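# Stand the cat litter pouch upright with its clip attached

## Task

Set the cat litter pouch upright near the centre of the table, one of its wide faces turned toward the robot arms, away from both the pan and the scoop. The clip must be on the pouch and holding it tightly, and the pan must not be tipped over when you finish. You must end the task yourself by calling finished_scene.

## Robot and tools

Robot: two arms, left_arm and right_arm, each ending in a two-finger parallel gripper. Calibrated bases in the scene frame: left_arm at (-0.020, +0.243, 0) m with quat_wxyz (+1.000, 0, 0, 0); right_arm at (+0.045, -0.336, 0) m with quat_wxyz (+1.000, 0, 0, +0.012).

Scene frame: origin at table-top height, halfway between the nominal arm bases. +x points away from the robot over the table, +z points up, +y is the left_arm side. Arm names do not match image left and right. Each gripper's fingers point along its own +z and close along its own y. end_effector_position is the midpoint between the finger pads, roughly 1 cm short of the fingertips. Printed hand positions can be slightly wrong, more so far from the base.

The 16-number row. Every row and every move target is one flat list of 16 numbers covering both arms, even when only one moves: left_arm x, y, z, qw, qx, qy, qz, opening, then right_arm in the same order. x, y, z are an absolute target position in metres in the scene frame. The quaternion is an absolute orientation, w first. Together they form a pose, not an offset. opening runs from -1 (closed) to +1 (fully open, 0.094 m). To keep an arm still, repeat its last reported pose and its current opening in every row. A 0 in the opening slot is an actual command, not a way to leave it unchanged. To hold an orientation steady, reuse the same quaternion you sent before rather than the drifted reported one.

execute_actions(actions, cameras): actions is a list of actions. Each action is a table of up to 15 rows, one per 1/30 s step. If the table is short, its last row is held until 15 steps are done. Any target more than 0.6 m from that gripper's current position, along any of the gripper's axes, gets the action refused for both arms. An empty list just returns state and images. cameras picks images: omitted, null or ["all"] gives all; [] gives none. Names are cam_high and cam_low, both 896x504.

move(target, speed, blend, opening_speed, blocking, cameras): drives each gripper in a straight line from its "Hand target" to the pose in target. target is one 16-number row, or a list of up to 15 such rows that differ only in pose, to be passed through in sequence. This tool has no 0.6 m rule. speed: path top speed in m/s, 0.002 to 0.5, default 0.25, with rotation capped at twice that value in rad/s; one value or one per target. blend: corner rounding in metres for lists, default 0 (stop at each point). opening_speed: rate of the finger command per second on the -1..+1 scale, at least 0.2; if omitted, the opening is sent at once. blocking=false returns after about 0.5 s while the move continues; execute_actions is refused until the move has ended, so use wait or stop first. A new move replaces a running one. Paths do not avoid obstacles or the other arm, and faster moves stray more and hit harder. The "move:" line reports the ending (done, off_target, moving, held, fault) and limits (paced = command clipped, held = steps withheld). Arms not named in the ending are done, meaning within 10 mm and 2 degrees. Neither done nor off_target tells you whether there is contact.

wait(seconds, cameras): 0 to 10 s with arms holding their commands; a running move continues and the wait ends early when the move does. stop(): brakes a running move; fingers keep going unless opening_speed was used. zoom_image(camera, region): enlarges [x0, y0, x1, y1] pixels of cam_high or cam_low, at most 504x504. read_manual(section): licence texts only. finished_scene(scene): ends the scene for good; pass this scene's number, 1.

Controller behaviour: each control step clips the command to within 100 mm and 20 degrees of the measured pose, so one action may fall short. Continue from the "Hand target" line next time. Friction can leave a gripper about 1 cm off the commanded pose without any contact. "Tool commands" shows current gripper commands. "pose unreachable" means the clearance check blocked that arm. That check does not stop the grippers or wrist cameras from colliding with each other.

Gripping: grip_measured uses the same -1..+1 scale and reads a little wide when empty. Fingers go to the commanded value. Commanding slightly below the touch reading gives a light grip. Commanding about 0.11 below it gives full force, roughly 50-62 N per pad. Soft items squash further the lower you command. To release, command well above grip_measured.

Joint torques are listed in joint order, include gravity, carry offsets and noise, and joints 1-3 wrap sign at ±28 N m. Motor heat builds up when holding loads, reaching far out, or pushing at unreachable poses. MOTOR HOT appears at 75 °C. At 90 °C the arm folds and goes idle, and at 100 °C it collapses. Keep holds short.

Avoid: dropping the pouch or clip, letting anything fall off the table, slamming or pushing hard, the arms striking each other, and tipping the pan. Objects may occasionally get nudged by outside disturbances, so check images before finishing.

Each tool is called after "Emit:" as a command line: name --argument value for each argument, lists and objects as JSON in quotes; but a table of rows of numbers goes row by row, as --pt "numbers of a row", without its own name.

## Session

Emit:
execute_actions --actions '[]'

Scene clock: 0.00 s.
left_arm: end_effector_position=(+0.1519, +0.5698, +0.2659) grip_measured=+1.000 end_effector_quat_wxyz=(+0.338, -0.338, +0.681, +0.554) | right_arm: end_effector_position=(+0.6353, -0.0179, +0.2438) grip_measured=+1.000 end_effector_quat_wxyz=(+0.546, -0.363, +0.743, -0.134)
Joint positions: left_arm=[0.766 1.104 0.682 0.213 -0.708 0.426 0.094] | right_arm=[0.557 2.307 2.156 -0.25 0.34 -0.554 0.094]
Joint velocities: left_arm=[-0.007 0.002 0.002 0.022 0.007 -0.037 0] | right_arm=[-0.002 -0.002 -0.007 -0.066 -0.007 -0.051 0]
Joint torques (N m): no reading
Motor temperatures (°C): left_arm=[29 30 33 29 28 30 28] | right_arm=[27 33 31 28 26 27 28]
Heat: left arm: 33 °C; right arm: 33 °C.
Hand target: left_arm +0.1513, +0.5695, +0.2713; +0.343, -0.341, +0.676, +0.555 | right_arm +0.6347, -0.0183, +0.2517; +0.552, -0.358, +0.742, -0.131
Tool commands: left_gripper/opening=+1.0 right_gripper/opening=+1.0

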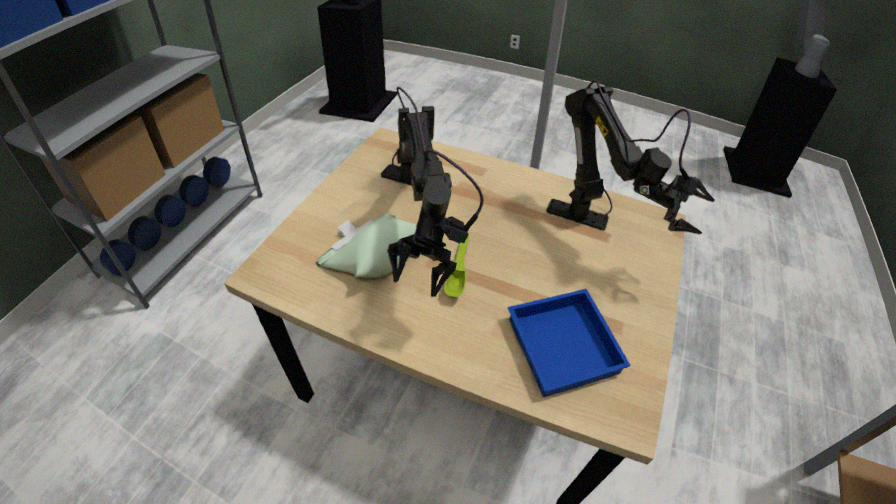

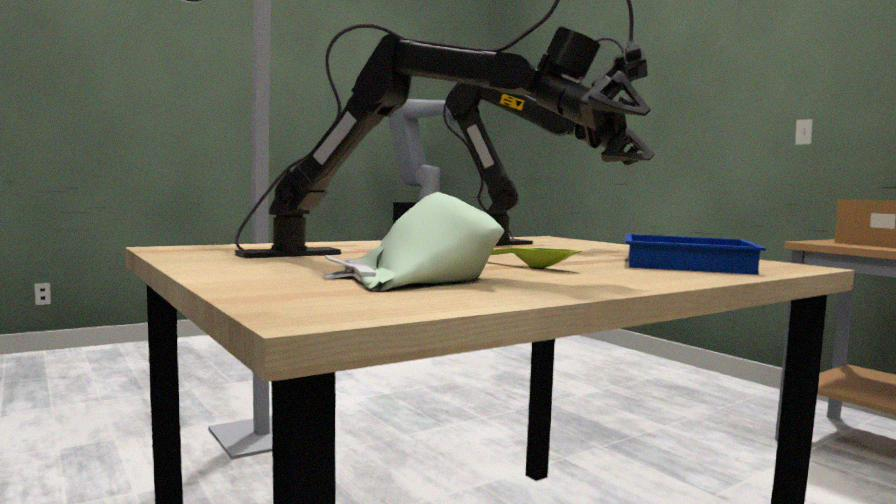

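Emit:
zoom_image --camera "cam_high" --region '[290, 180, 500, 320]'

Emit:
zoom_image --camera "cam_low" --region '[300, 170, 600, 320]'

Scaled by 2.400.

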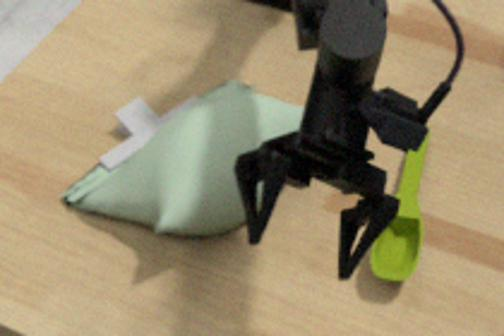

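Scaled by 1.680.

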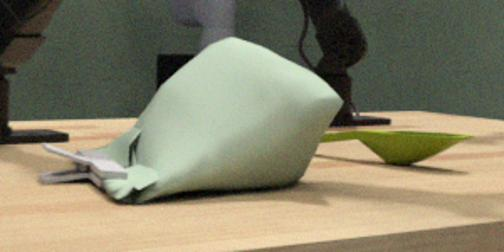

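Emit:
move --target '[0.1513, 0.5695, 0.2713, 0.343, -0.341, 0.676, 0.555, 1, 0.2200, -0.2000, 0.4000, 0.3234, -0.3060, 0.8888, 0.1113, 1]' --speed 0.2

Emit:
zoom_image --camera "cam_high" --region '[290, 180, 500, 320]'

Emit:
zoom_image --camera "cam_low" --region '[300, 170, 600, 320]'

Scene clock: 5.83 s.
left_arm: end_effector_position=(+0.1519, +0.5698, +0.2659) grip_measured=+1.000 end_effector_quat_wxyz=(+0.338, -0.338, +0.681, +0.554) | right_arm: end_effector_position=(+0.2206, -0.1944, +0.4033) grip_measured=+1.000 end_effector_quat_wxyz=(+0.370, -0.295, +0.872, +0.126)
Joint positions: left_arm=[0.766 1.104 0.682 0.213 -0.708 0.426 0.094] | right_arm=[0.676 1.162 1.943 -1.549 0.033 0.033 0.094]
Joint velocities: left_arm=[-0.002 -0.002 0.022 -0.037 0.007 0.007 0] | right_arm=[-0.022 -0.007 -0.002 0.051 -0.007 -0.081 0]
Joint torques (N m): left_arm=[0.02 -3.02 8.12 1.91 -0.1 -0.03] | right_arm=[0.61 -0.88 3.67 1.32 -0.11 0.09]
Motor temperatures (°C): left_arm=[29 31 35 31 28 30 28] | right_arm=[27 36 32 30 26 27 28]
Heat: left arm: 35 °C; right arm: 36 °C.
Hand target: left_arm +0.1514, +0.5696, +0.2713; +0.343, -0.341, +0.676, +0.555 | right_arm +0.2166, -0.1935, +0.4002; +0.362, -0.299, +0.874, +0.129
Off the commanded pose: left_arm 0.005 m, 1 deg | right_arm 0.007 m, 6 deg.
joint sent to its limit (right arm) — joint 4 (wrist pitch), lower limit. The joint targets are off in position and orientation.
move: off_target (right_arm)

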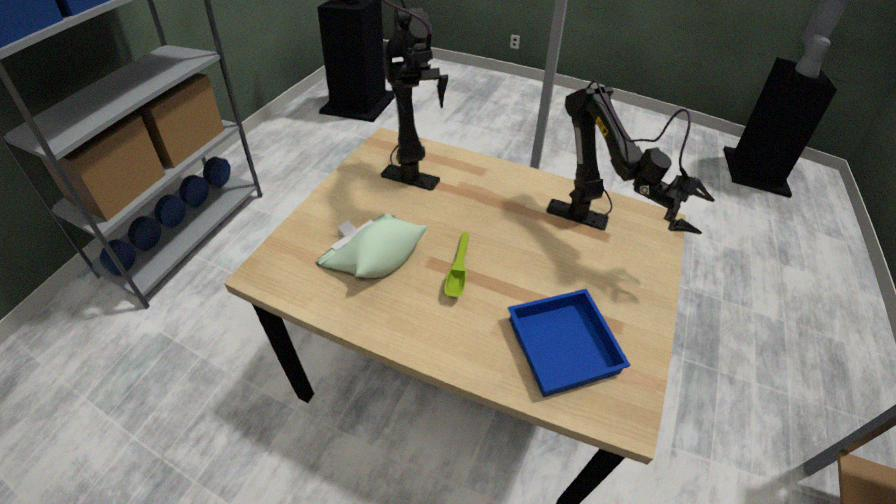

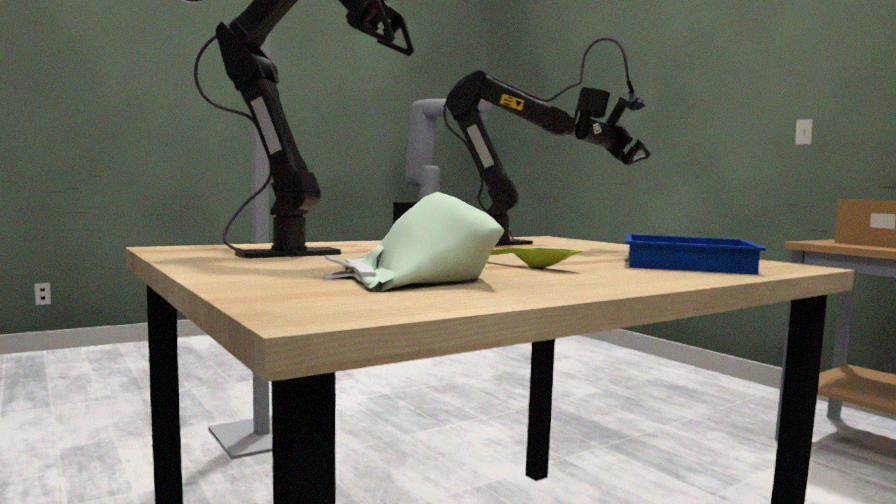

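Scaled by 2.400.

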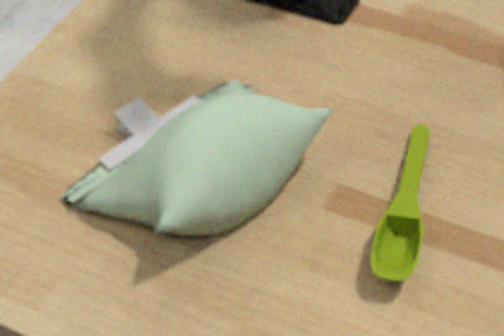

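Scaled by 1.680.

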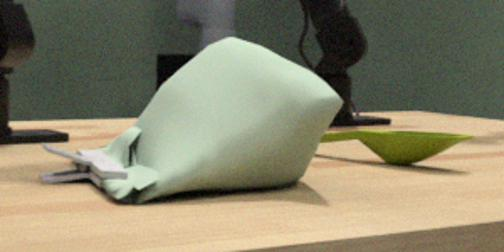

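Emit:
zoom_image --camera "cam_high" --region '[420, 220, 500, 310]'

Emit:
zoom_image --camera "cam_low" --region '[470, 220, 600, 290]'

Scaled by 5.600.

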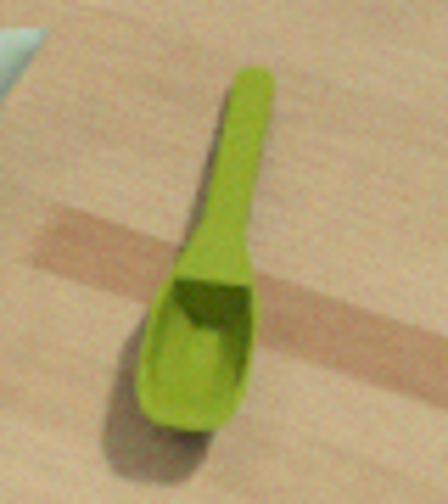

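Scaled by 3.877.

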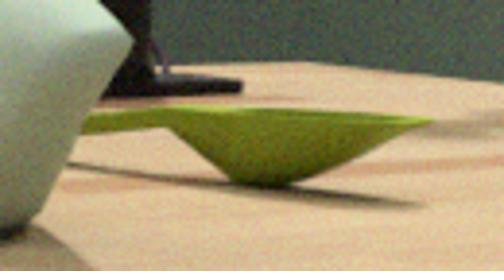

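Emit:
move --pt "0.1800 0.3200 0.3000 0.3368 -0.1632 0.9257 0.0594 0.4 0.2000 -0.4200 0.3800 0.4460 0.2296 0.8568 -0.1195 0.5" --pt "0.3000 0.0400 0.2000 0.0872 0.0 0.9962 0.0 0.4 0.2000 -0.4200 0.3800 0.4460 0.2296 0.8568 -0.1195 0.5" --pt "0.3280 -0.0300 0.1200 0.0 -0.1331 0.9911 0.0 0.4 0.2000 -0.4200 0.3800 0.4460 0.2296 0.8568 -0.1195 0.5" --speed 0.22 --blend 0.05

Emit:
zoom_image --camera "cam_high" --region '[400, 180, 520, 310]'

Emit:
zoom_image --camera "cam_low" --region '[420, 130, 620, 290]'

Scene clock: 19.77 s.
left_arm: end_effector_position=(+0.3154, -0.0289, +0.1221) grip_measured=+0.401 end_effector_quat_wxyz=(-0.010, -0.147, +0.989, +0.013) | right_arm: end_effector_position=(+0.2006, -0.4221, +0.3814) grip_measured=+0.502 end_effector_quat_wxyz=(+0.451, +0.227, +0.854, -0.123)
Joint positions: left_arm=[-0.684 2.285 2.254 -1.573 -0.003 -0.98 0.066] | right_arm=[-0.468 0.805 1.567 -1.361 0.068 0.04 0.071]
Joint velocities: left_arm=[-0.007 0.002 0.012 0.007 0.022 0.022 0] | right_arm=[-0.002 -0.012 -0.037 0.037 0.037 -0.007 0]
Joint torques (N m): left_arm=[-0.42 -10.41 7.86 0.26 -0.04 -0.05] | right_arm=[-0.95 1.21 3.19 1.69 -0.11 -0.05]
Motor temperatures (°C): left_arm=[29 31 38 32 28 30 28] | right_arm=[27 35 32 32 26 27 28]
Heat: left arm: 38 °C; right arm: 35 °C.
Hand target: left_arm +0.3150, -0.0313, +0.1227; -0.011, -0.148, +0.989, +0.014 | right_arm +0.1995, -0.4220, +0.3809; +0.455, +0.226, +0.852, -0.124
Off the commanded pose: left_arm 0.013 m, 3 deg | right_arm 0.003 m, 1 deg.
joint sent to its limit (left arm) — joint 4 (wrist pitch), lower limit. The joint targets are off in position and orientation.
move: off_target (left_arm)

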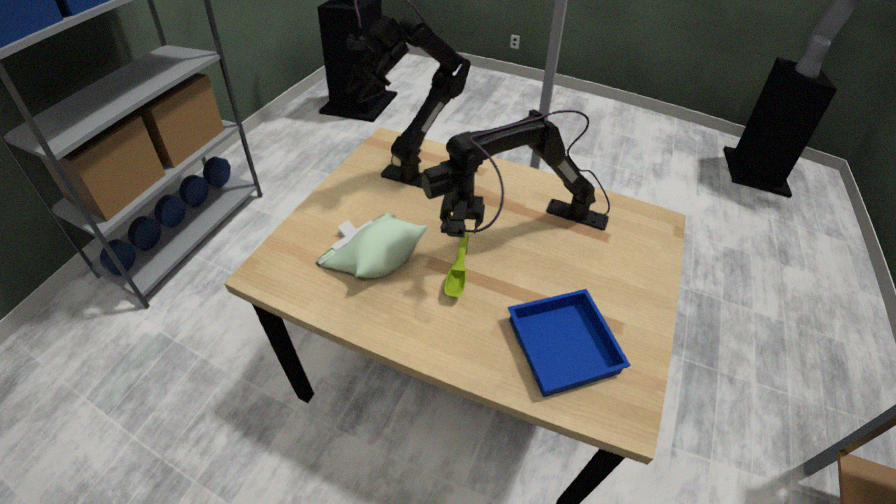

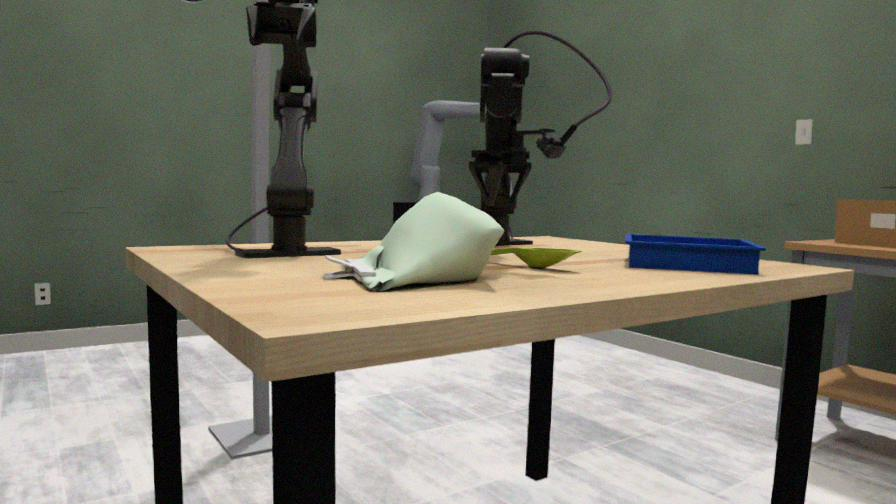

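Scaled by 3.877.

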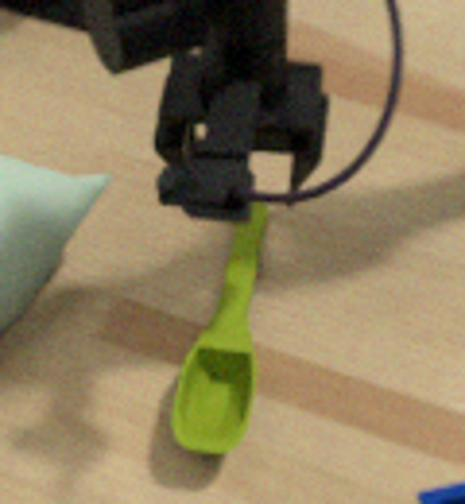

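Scaled by 2.520.

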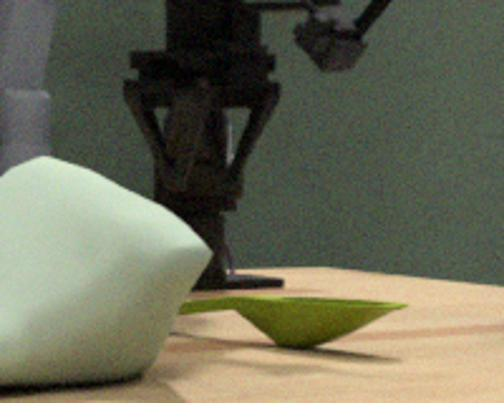

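Emit:
move --target '[0.3260, -0.0320, 0.0300, 0.0, -0.1331, 0.9911, 0.0, 0.4, 0.2000, -0.4200, 0.3800, 0.4460, 0.2296, 0.8568, -0.1195, 0.5]' --speed 0.08

Emit:
zoom_image --camera "cam_high" --region '[400, 180, 520, 310]'

Emit:
zoom_image --camera "cam_low" --region '[420, 130, 620, 290]'

Scene clock: 21.90 s.
left_arm: end_effector_position=(+0.3230, -0.0329, +0.0299) grip_measured=+0.401 end_effector_quat_wxyz=(-0.003, -0.132, +0.991, +0.003) | right_arm: end_effector_position=(+0.2011, -0.4203, +0.3808) grip_measured=+0.502 end_effector_quat_wxyz=(+0.451, +0.228, +0.855, -0.119)
Joint positions: left_arm=[-0.679 2.285 1.887 -1.181 0 -0.945 0.066] | right_arm=[-0.443 0.805 1.567 -1.365 0.082 0.06 0.071]
Joint velocities: left_arm=[0.017 -0.007 -0.007 -0.022 -0.022 0.007 0] | right_arm=[0.002 0.002 -0.017 -0.066 -0.022 0.007 0.001]
Joint torques (N m): left_arm=[0.2 -11.81 5.24 0.65 0 0.04] | right_arm=[0.84 2.35 4.79 1.47 0.07 0.03]
Motor temperatures (°C): left_arm=[29 33 37 32 28 30 28] | right_arm=[27 35 33 33 26 27 28]
Heat: left arm: 37 °C; right arm: 35 °C.
Hand target: left_arm +0.3251, -0.0314, +0.0298; +0.000, -0.133, +0.991, +0.000 | right_arm +0.2000, -0.4200, +0.3799; +0.446, +0.230, +0.857, -0.119
Off the commanded pose: left_arm 0.003 m, 1 deg | right_arm 0.001 m, 1 deg.
move: done

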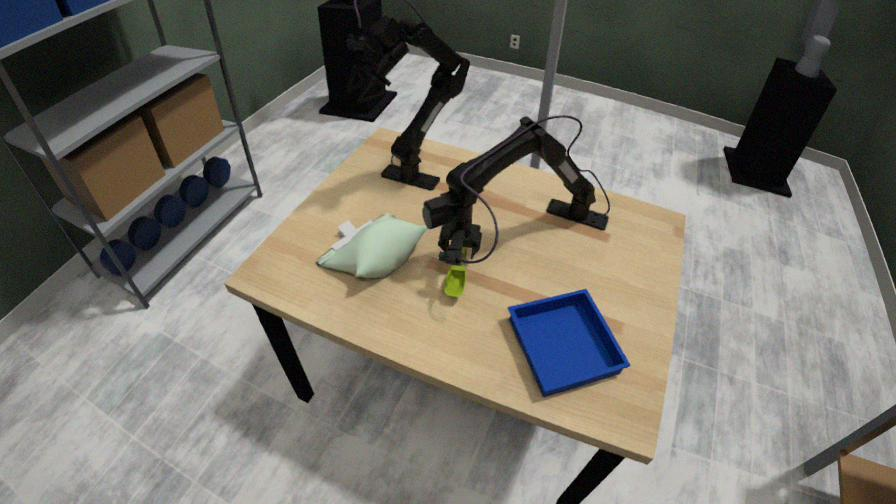

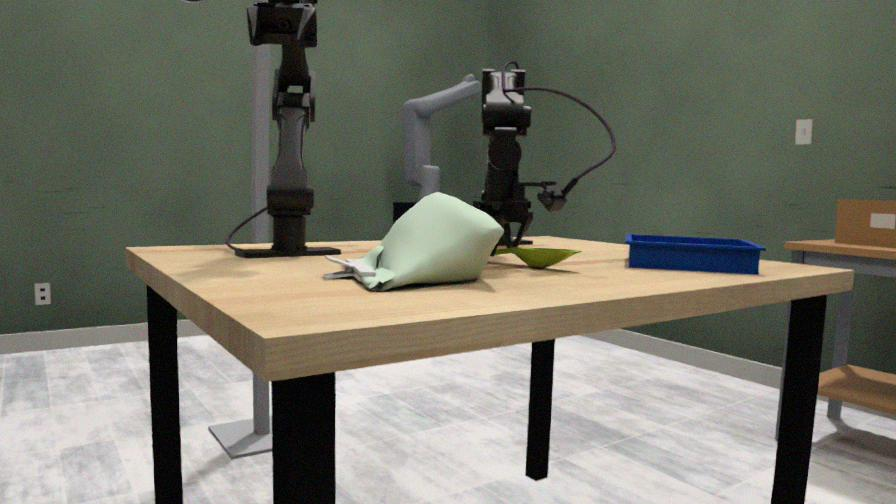

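Scaled by 3.877.

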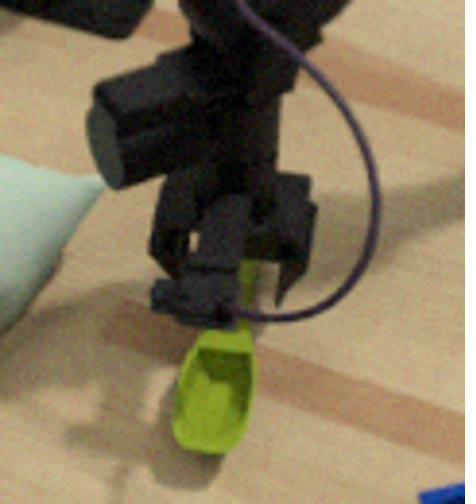

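Scaled by 2.520.

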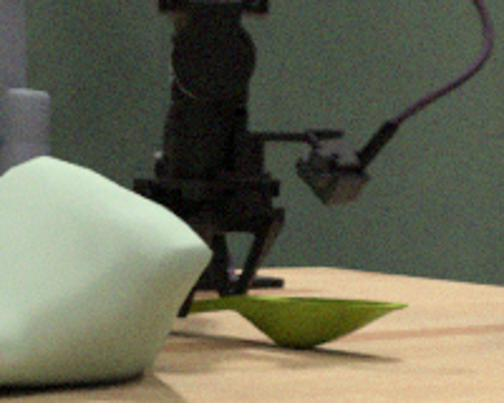

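Emit:
move --target '[0.3260, -0.0320, 0.0310, 0.0, -0.1331, 0.9911, 0.0, -0.8, 0.2000, -0.4200, 0.3800, 0.4460, 0.2296, 0.8568, -0.1195, 0.5]' --speed 0.05 --opening_speed 0.5 --cameras '["cam_high", "cam_low"]'

Emit:
zoom_image --camera "cam_high" --region '[400, 180, 520, 310]'

Scene clock: 24.87 s.
left_arm: end_effector_position=(+0.3232, -0.0329, +0.0299) grip_measured=-0.574 end_effector_quat_wxyz=(-0.003, -0.132, +0.991, +0.003) | right_arm: end_effector_position=(+0.2010, -0.4204, +0.3807) grip_measured=+0.502 end_effector_quat_wxyz=(+0.451, +0.229, +0.855, -0.119)
Joint positions: left_arm=[-0.679 2.285 1.887 -1.181 0 -0.944 0.02] | right_arm=[-0.443 0.805 1.567 -1.366 0.083 0.061 0.071]
Joint velocities: left_arm=[0.002 0.012 -0.007 -0.066 0.022 0.022 -0.001] | right_arm=[-0.002 -0.002 -0.017 -0.095 0.007 0.051 0]
Joint torques (N m): left_arm=[0.51 -11.66 6.2 0.45 -0.03 0.08] | right_arm=[0.94 2.61 4.9 1.5 0.12 0.06]
Motor temperatures (°C): left_arm=[29 34 37 32 28 30 28] | right_arm=[27 34 33 33 26 27 28]
Heat: left arm: 37 °C; right arm: 34 °C.
Hand target: left_arm +0.3259, -0.0321, +0.0310; +0.000, -0.133, +0.991, +0.000 | right_arm +0.2000, -0.4201, +0.3799; +0.446, +0.230, +0.857, -0.119
Off the commanded pose: left_arm 0.003 m, 0 deg | right_arm 0.001 m, 1 deg.
move: done

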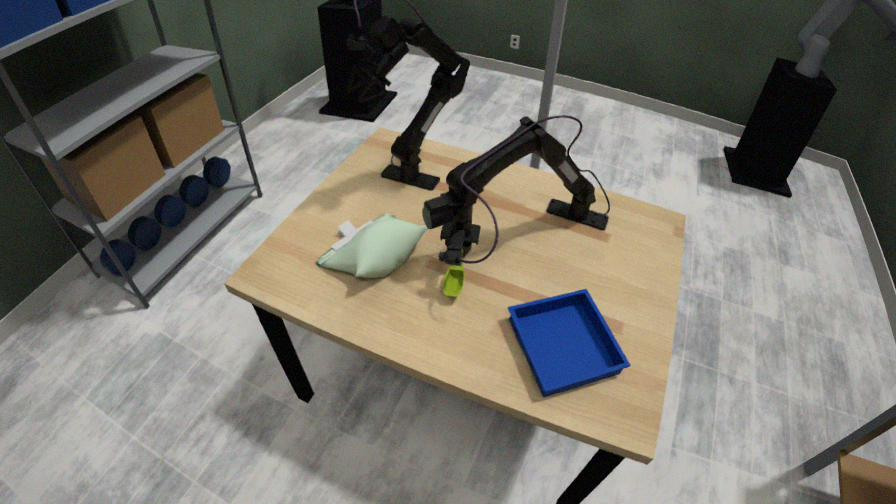

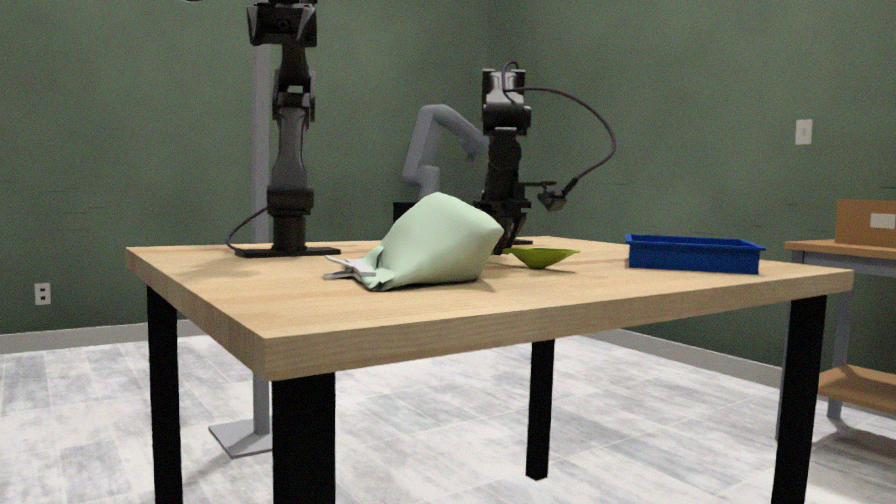

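Scaled by 3.877.

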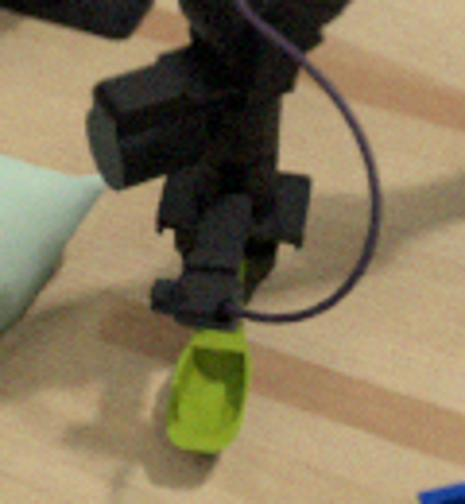

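Emit:
move --pt "0.3200 -0.0300 0.1100 0.0 -0.1331 0.9911 0.0 -0.8 0.2000 -0.4200 0.3800 0.4460 0.2296 0.8568 -0.1195 0.5" --pt "0.1900 0.1500 0.1300 0.0 -0.2588 0.9659 0.0 -0.8 0.2000 -0.4200 0.3800 0.4460 0.2296 0.8568 -0.1195 0.5" --pt "0.1600 0.3850 0.1100 0.0 -0.7071 0.7071 0.0 -0.8 0.2000 -0.4200 0.3800 0.4460 0.2296 0.8568 -0.1195 0.5" --speed 0.18 --blend 0.04

Emit:
zoom_image --camera "cam_high" --region '[460, 160, 680, 330]'

Scene clock: 30.27 s.
left_arm: end_effector_position=(+0.1593, +0.3736, +0.1074) grip_measured=-0.575 end_effector_quat_wxyz=(+0.022, +0.705, -0.709, +0.017) | right_arm: end_effector_position=(+0.2009, -0.4203, +0.3806) grip_measured=+0.502 end_effector_quat_wxyz=(+0.450, +0.229, +0.855, -0.119)
Joint positions: left_arm=[0.658 1.421 1.085 -1.274 0.039 -0.906 0.02] | right_arm=[-0.443 0.805 1.567 -1.366 0.083 0.061 0.071]
Joint velocities: left_arm=[-0.002 0.007 -0.002 -0.11 -0.007 -0.022 -0.001] | right_arm=[0.002 0.007 -0.017 0.022 0.007 0.051 -0.001]
Joint torques (N m): left_arm=[0.39 -3.59 8.55 0.48 0 -0.05] | right_arm=[0.69 2.48 5 1.49 0.04 0.04]
Motor temperatures (°C): left_arm=[29 34 37 31 28 30 28] | right_arm=[27 34 33 34 26 27 28]
Heat: left arm: 37 °C; right arm: 34 °C.
Hand target: left_arm +0.1672, +0.3804, +0.1125; +0.005, +0.707, -0.707, +0.019 | right_arm +0.2000, -0.4200, +0.3800; +0.446, +0.229, +0.857, -0.119
Off the commanded pose: left_arm 0.012 m, 3 deg | right_arm 0.001 m, 1 deg.
move: off_target (left_arm); blend cut to 0.0396 m at target 1

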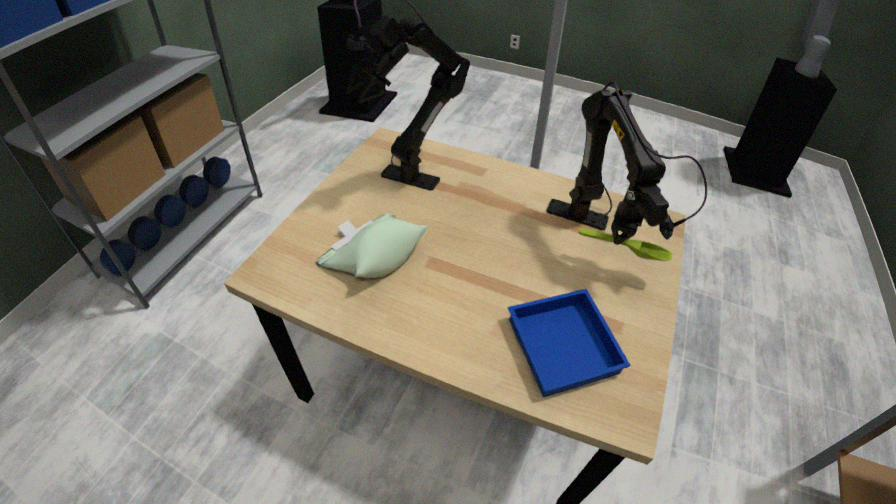

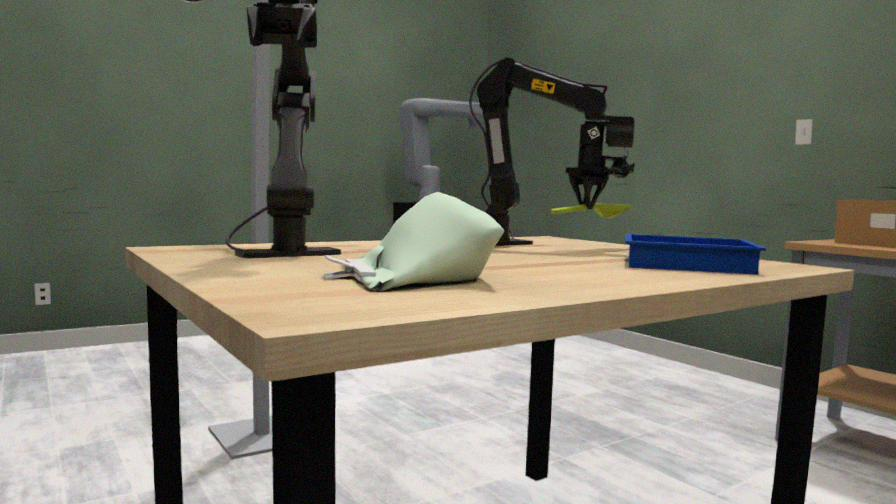

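Scaled by 2.291.

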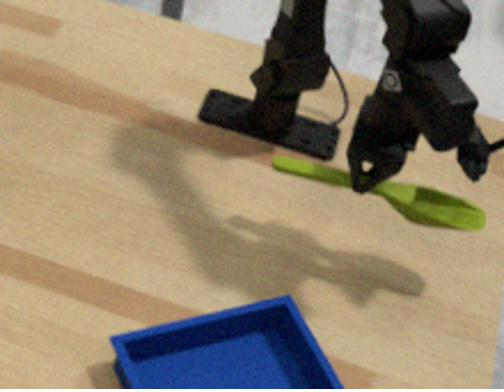

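Emit:
move --pt "0.1630 0.3850 0.0450 0.0 -0.7071 0.7071 0.0 -0.8 0.2000 -0.4200 0.3800 0.4460 0.2296 0.8568 -0.1195 0.5" --pt "0.1630 0.3850 0.0330 0.0 -0.7071 0.7071 0.0 -0.8 0.2000 -0.4200 0.3800 0.4460 0.2296 0.8568 -0.1195 0.5" --speed '[0.08, 0.02]' --cameras '["cam_high", "cam_low"]'

Emit:
zoom_image --camera "cam_low" --region '[500, 180, 680, 270]'

Scene clock: 32.43 s.
left_arm: end_effector_position=(+0.1641, +0.3824, +0.0367) grip_measured=-0.575 end_effector_quat_wxyz=(-0.001, +0.705, -0.709, +0.008) | right_arm: end_effector_position=(+0.2009, -0.4203, +0.3805) grip_measured=+0.502 end_effector_quat_wxyz=(+0.450, +0.229, +0.855, -0.119)
Joint positions: left_arm=[0.658 1.485 0.852 -0.935 0.016 -0.908 0.02] | right_arm=[-0.443 0.805 1.567 -1.366 0.083 0.061 0.071]
Joint velocities: left_arm=[-0.007 0.017 0.017 -0.066 0.051 0.007 0.001] | right_arm=[-0.002 0.002 -0.007 0.022 0.051 -0.051 -0.001]
Joint torques (N m): left_arm=[-0.06 -3.7 5.01 0.57 -0.15 -0.06] | right_arm=[0.51 2.56 4.97 1.44 0.1 0.04]
Motor temperatures (°C): left_arm=[29 33 37 31 28 30 29] | right_arm=[27 34 33 35 26 27 28]
Heat: left arm: 37 °C; right arm: 35 °C.
Hand target: left_arm +0.1623, +0.3843, +0.0328; +0.000, +0.707, -0.707, +0.000 | right_arm +0.2000, -0.4200, +0.3799; +0.446, +0.230, +0.857, -0.119
Off the commanded pose: left_arm 0.005 m, 1 deg | right_arm 0.001 m, 1 deg.
move: done

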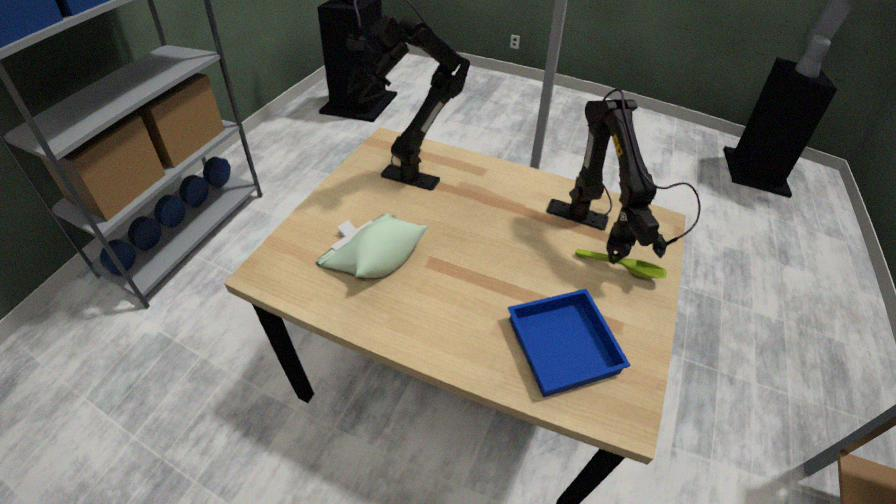

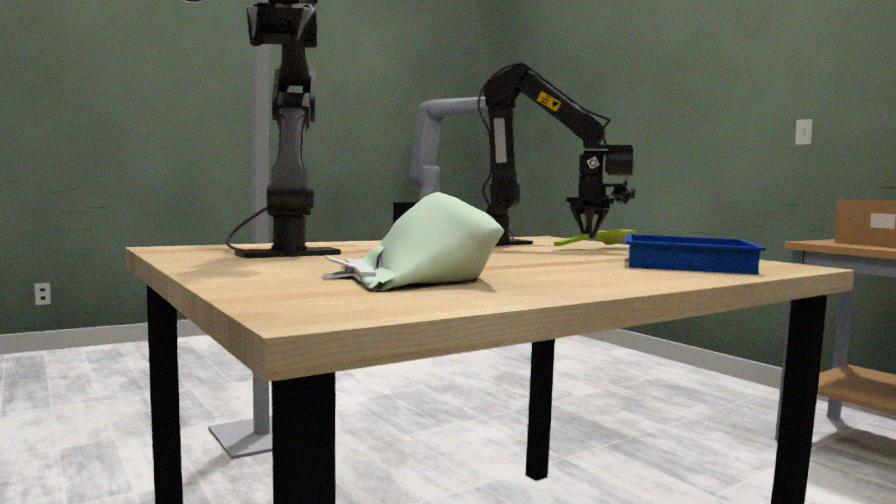

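Scaled by 2.800.

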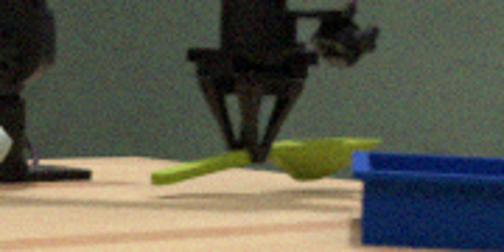

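Emit:
move --target '[0.1630, 0.3850, 0.0270, 0.0, -0.7071, 0.7071, 0.0, -0.8, 0.2000, -0.4200, 0.3800, 0.4460, 0.2296, 0.8568, -0.1195, 0.5]' --speed 0.02 --cameras '["cam_high", "cam_low"]'

Emit:
zoom_image --camera "cam_low" --region '[530, 200, 670, 270]'

Scene clock: 33.87 s.
left_arm: end_effector_position=(+0.1648, +0.3831, +0.0310) grip_measured=-0.575 end_effector_quat_wxyz=(+0.000, +0.706, -0.708, +0.008) | right_arm: end_effector_position=(+0.2009, -0.4203, +0.3805) grip_measured=+0.502 end_effector_quat_wxyz=(+0.450, +0.229, +0.855, -0.119)
Joint positions: left_arm=[0.658 1.499 0.84 -0.909 0.015 -0.908 0.02] | right_arm=[-0.443 0.805 1.567 -1.366 0.083 0.061 0.071]
Joint velocities: left_arm=[0.002 -0.002 0.002 0.051 0.022 0.066 0] | right_arm=[0.002 0.002 0.007 0.037 -0.007 0.037 0]
Joint torques (N m): left_arm=[-0.13 -3.85 4.96 0.56 -0.18 -0.02] | right_arm=[0.72 2.47 4.83 1.5 0.11 0.03]
Motor temperatures (°C): left_arm=[29 33 37 31 28 30 29] | right_arm=[27 34 33 35 26 27 28]
Heat: left arm: 37 °C; right arm: 35 °C.
Hand target: left_arm +0.1629, +0.3849, +0.0271; +0.000, +0.707, -0.707, +0.000 | right_arm +0.2000, -0.4200, +0.3800; +0.446, +0.229, +0.857, -0.119
Off the commanded pose: left_arm 0.005 m, 1 deg | right_arm 0.001 m, 1 deg.
move: done

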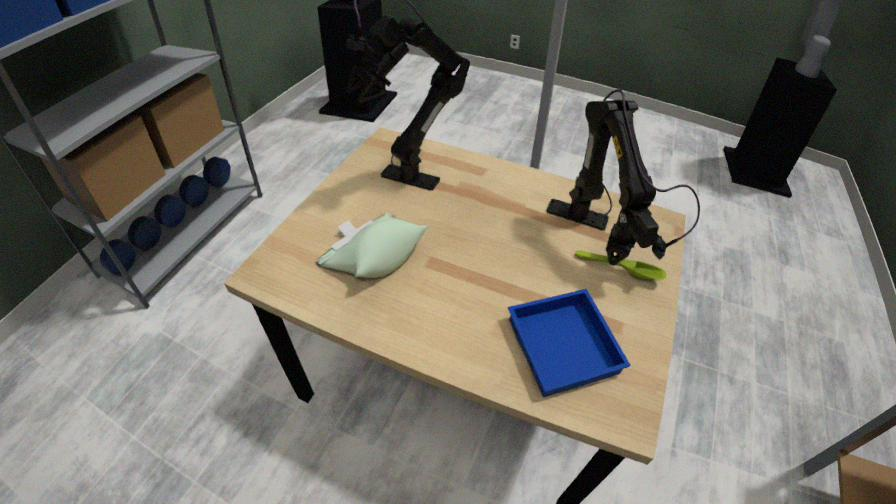

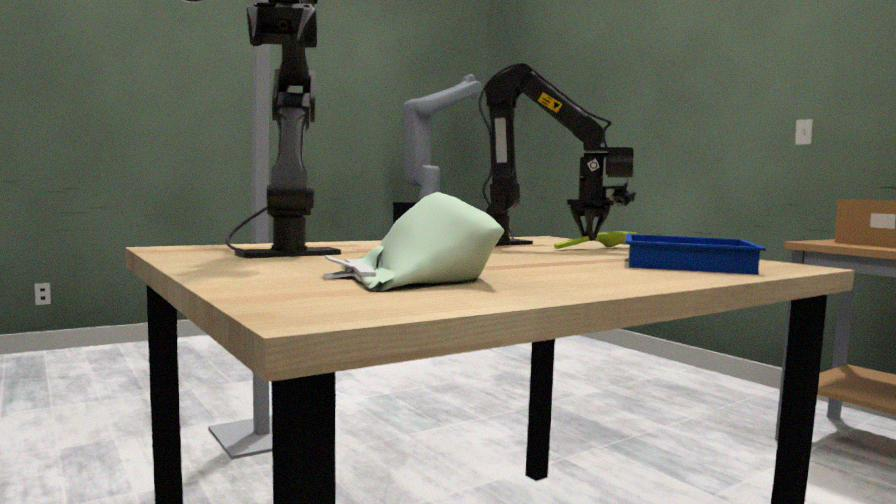

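Scaled by 3.600.

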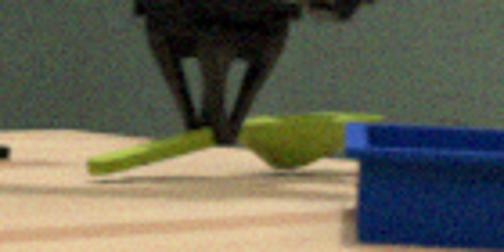

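Emit:
execute_actions --actions '[]'

Scene clock: 34.70 s.
left_arm: end_effector_position=(+0.1649, +0.3832, +0.0310) grip_measured=-0.575 end_effector_quat_wxyz=(-0.001, +0.706, -0.708, +0.008) | right_arm: end_effector_position=(+0.2009, -0.4203, +0.3805) grip_measured=+0.502 end_effector_quat_wxyz=(+0.450, +0.229, +0.855, -0.119)
Joint positions: left_arm=[0.658 1.499 0.84 -0.909 0.015 -0.908 0.02] | right_arm=[-0.443 0.805 1.567 -1.366 0.083 0.061 0.071]
Joint velocities: left_arm=[-0.012 0.002 0.002 0.037 -0.007 -0.037 0.001] | right_arm=[0.002 0.007 0.007 0.022 -0.007 -0.022 0]
Joint torques (N m): left_arm=[-0.06 -3.78 5.04 0.58 -0.16 -0.03] | right_arm=[0.75 2.5 4.9 1.52 0.08 0.04]
Motor temperatures (°C): left_arm=[29 33 36 31 28 30 29] | right_arm=[27 34 34 35 26 27 28]
Heat: left arm: 36 °C; right arm: 35 °C.
Hand target: left_arm +0.1629, +0.3849, +0.0271; +0.000, +0.707, -0.707, +0.000 | right_arm +0.2000, -0.4200, +0.3800; +0.446, +0.229, +0.857, -0.119
Tool commands: left_gripper/opening=-0.8 right_gripper/opening=+0.5
Off the commanded pose: left_arm 0.005 m, 1 deg | right_arm 0.001 m, 1 deg.

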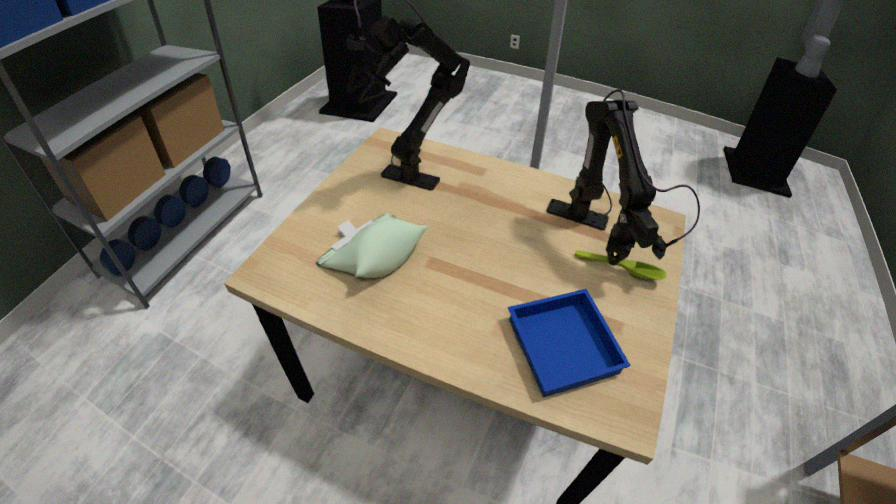

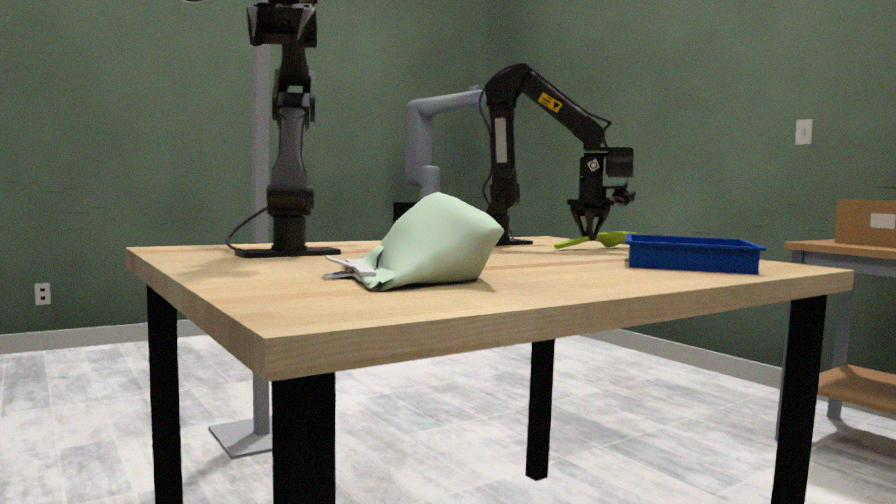

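Emit:
zoom_image --camera "cam_low" --region '[530, 160, 680, 280]'

Emit:
zoom_image --camera "cam_high" --region '[560, 200, 690, 300]'

Scaled by 3.360.

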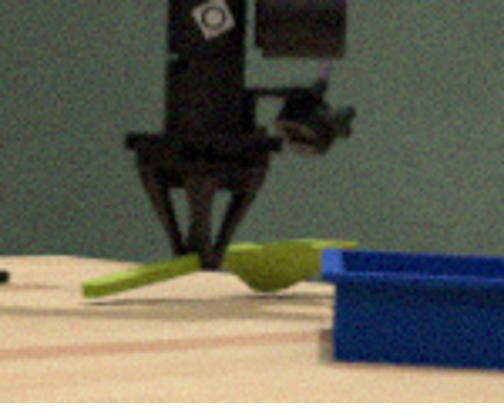

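Scaled by 3.877.

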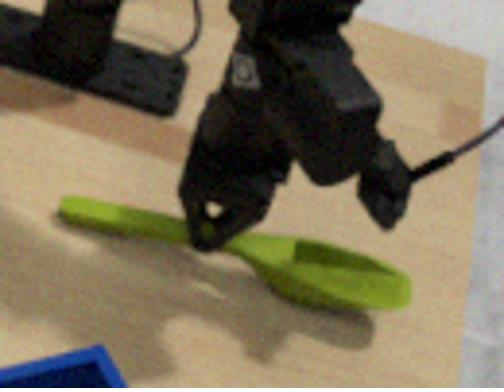

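Emit:
move --pt "0.1629 0.3849 0.0225 0 0.7071 -0.7071 0 -0.8 0.2 -0.42 0.38 0.446 0.2296 0.8568 -0.1195 0.5" --speed 0.02 --cameras '["cam_low"]'

Scene clock: 35.77 s.
left_arm: end_effector_position=(+0.1647, +0.3834, +0.0271) grip_measured=-0.575 end_effector_quat_wxyz=(-0.001, +0.706, -0.708, +0.007) | right_arm: end_effector_position=(+0.2009, -0.4203, +0.3805) grip_measured=+0.502 end_effector_quat_wxyz=(+0.450, +0.229, +0.855, -0.119)
Joint positions: left_arm=[0.658 1.505 0.829 -0.89 0.014 -0.909 0.02] | right_arm=[-0.443 0.805 1.567 -1.366 0.083 0.061 0.071]
Joint velocities: left_arm=[-0.002 0.012 0.007 0.051 0.037 0.007 -0.001] | right_arm=[0.012 -0.012 0.017 0.037 0.007 0.022 0]
Joint torques (N m): left_arm=[-0.06 -3.59 4.97 0.63 -0.2 -0.05] | right_arm=[0.9 2.36 5.04 1.47 0.08 0.02]
Motor temperatures (°C): left_arm=[29 33 36 31 28 30 29] | right_arm=[27 34 34 35 26 27 28]
Heat: left arm: 36 °C; right arm: 35 °C.
Hand target: left_arm +0.1628, +0.3848, +0.0227; +0.000, +0.707, -0.707, +0.000 | right_arm +0.2000, -0.4200, +0.3800; +0.446, +0.230, +0.857, -0.119
Off the commanded pose: left_arm 0.005 m, 1 deg | right_arm 0.001 m, 1 deg.
move: done
Images, in order (width x height): cam_low 896x504.

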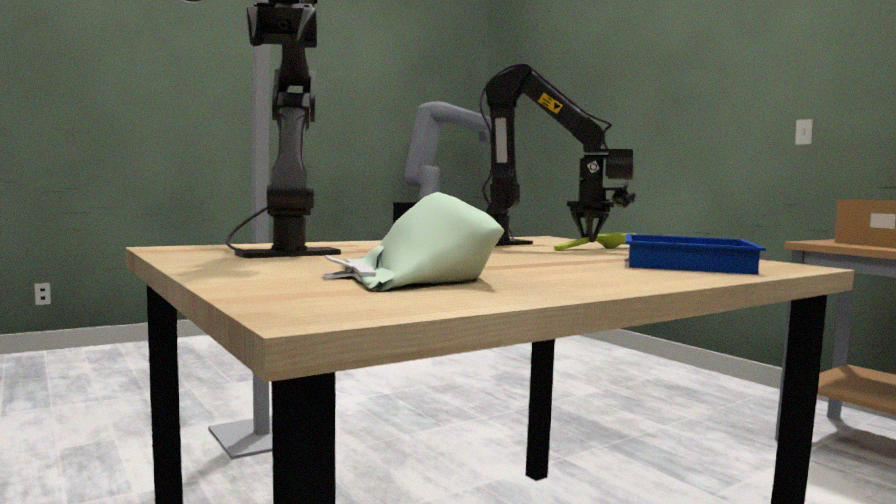

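Emit:
zoom_image --camera "cam_low" --region '[530, 160, 680, 280]'

Scaled by 3.360.

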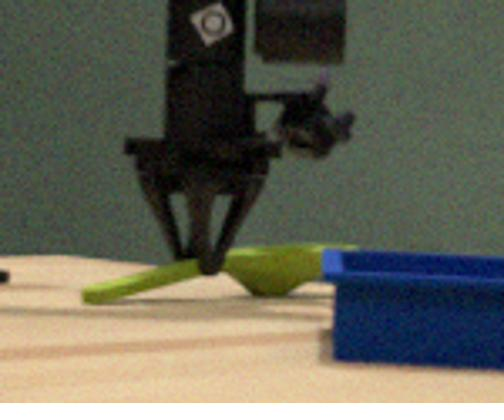

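Emit:
move --pt "0.1629 0.3849 0.0225 0 0.7071 -0.7071 0 0.1 0.2 -0.42 0.38 0.446 0.2296 0.8568 -0.1195 0.5" --speed 0.02 --opening_speed 0.5 --cameras '["cam_low"]'

Emit:
zoom_image --camera "cam_low" --region '[530, 160, 680, 280]'

Scene clock: 37.93 s.
left_arm: end_effector_position=(+0.1654, +0.3841, +0.0271) grip_measured=+0.099 end_effector_quat_wxyz=(-0.003, +0.706, -0.708, +0.007) | right_arm: end_effector_position=(+0.2009, -0.4203, +0.3805) grip_measured=+0.502 end_effector_quat_wxyz=(+0.450, +0.229, +0.855, -0.119)
Joint positions: left_arm=[0.658 1.505 0.829 -0.887 0.013 -0.909 0.052] | right_arm=[-0.443 0.805 1.567 -1.366 0.083 0.061 0.071]
Joint velocities: left_arm=[0.007 -0.002 -0.012 0.007 0.007 -0.007 0] | right_arm=[-0.012 -0.002 0.007 -0.007 -0.081 -0.037 0]
Joint torques (N m): left_arm=[-0.06 -3.73 5.09 0.6 -0.18 -0.04] | right_arm=[0.88 2.54 4.79 1.47 0.08 0.06]
Motor temperatures (°C): left_arm=[29 33 36 31 28 30 29] | right_arm=[27 34 34 35 26 27 28]
Heat: left arm: 36 °C; right arm: 35 °C.
Hand target: left_arm +0.1628, +0.3848, +0.0226; +0.000, +0.707, -0.707, +0.000 | right_arm +0.2000, -0.4200, +0.3800; +0.446, +0.229, +0.857, -0.119
Off the commanded pose: left_arm 0.005 m, 1 deg | right_arm 0.001 m, 1 deg.
move: done
Images, in order (width x height): cam_low 896x504.

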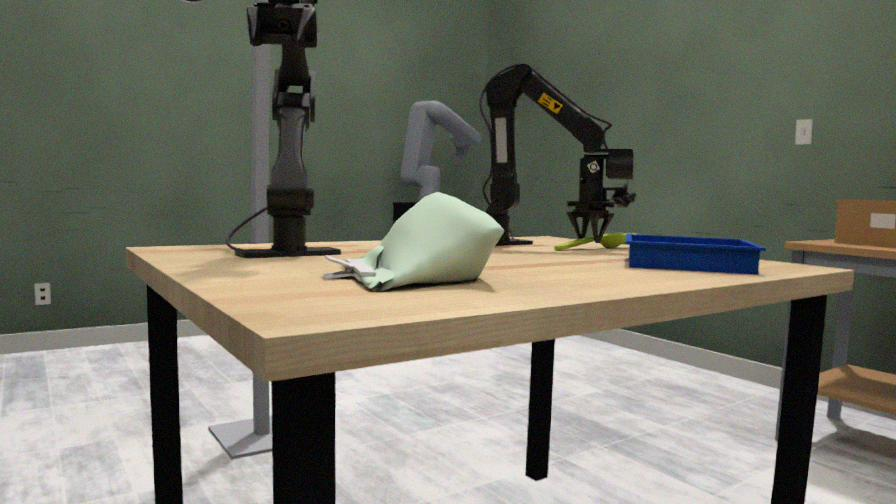

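Scaled by 3.360.

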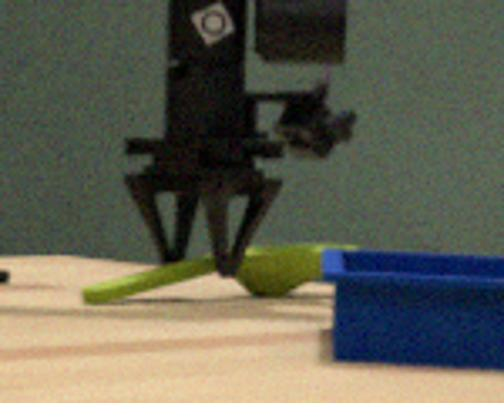

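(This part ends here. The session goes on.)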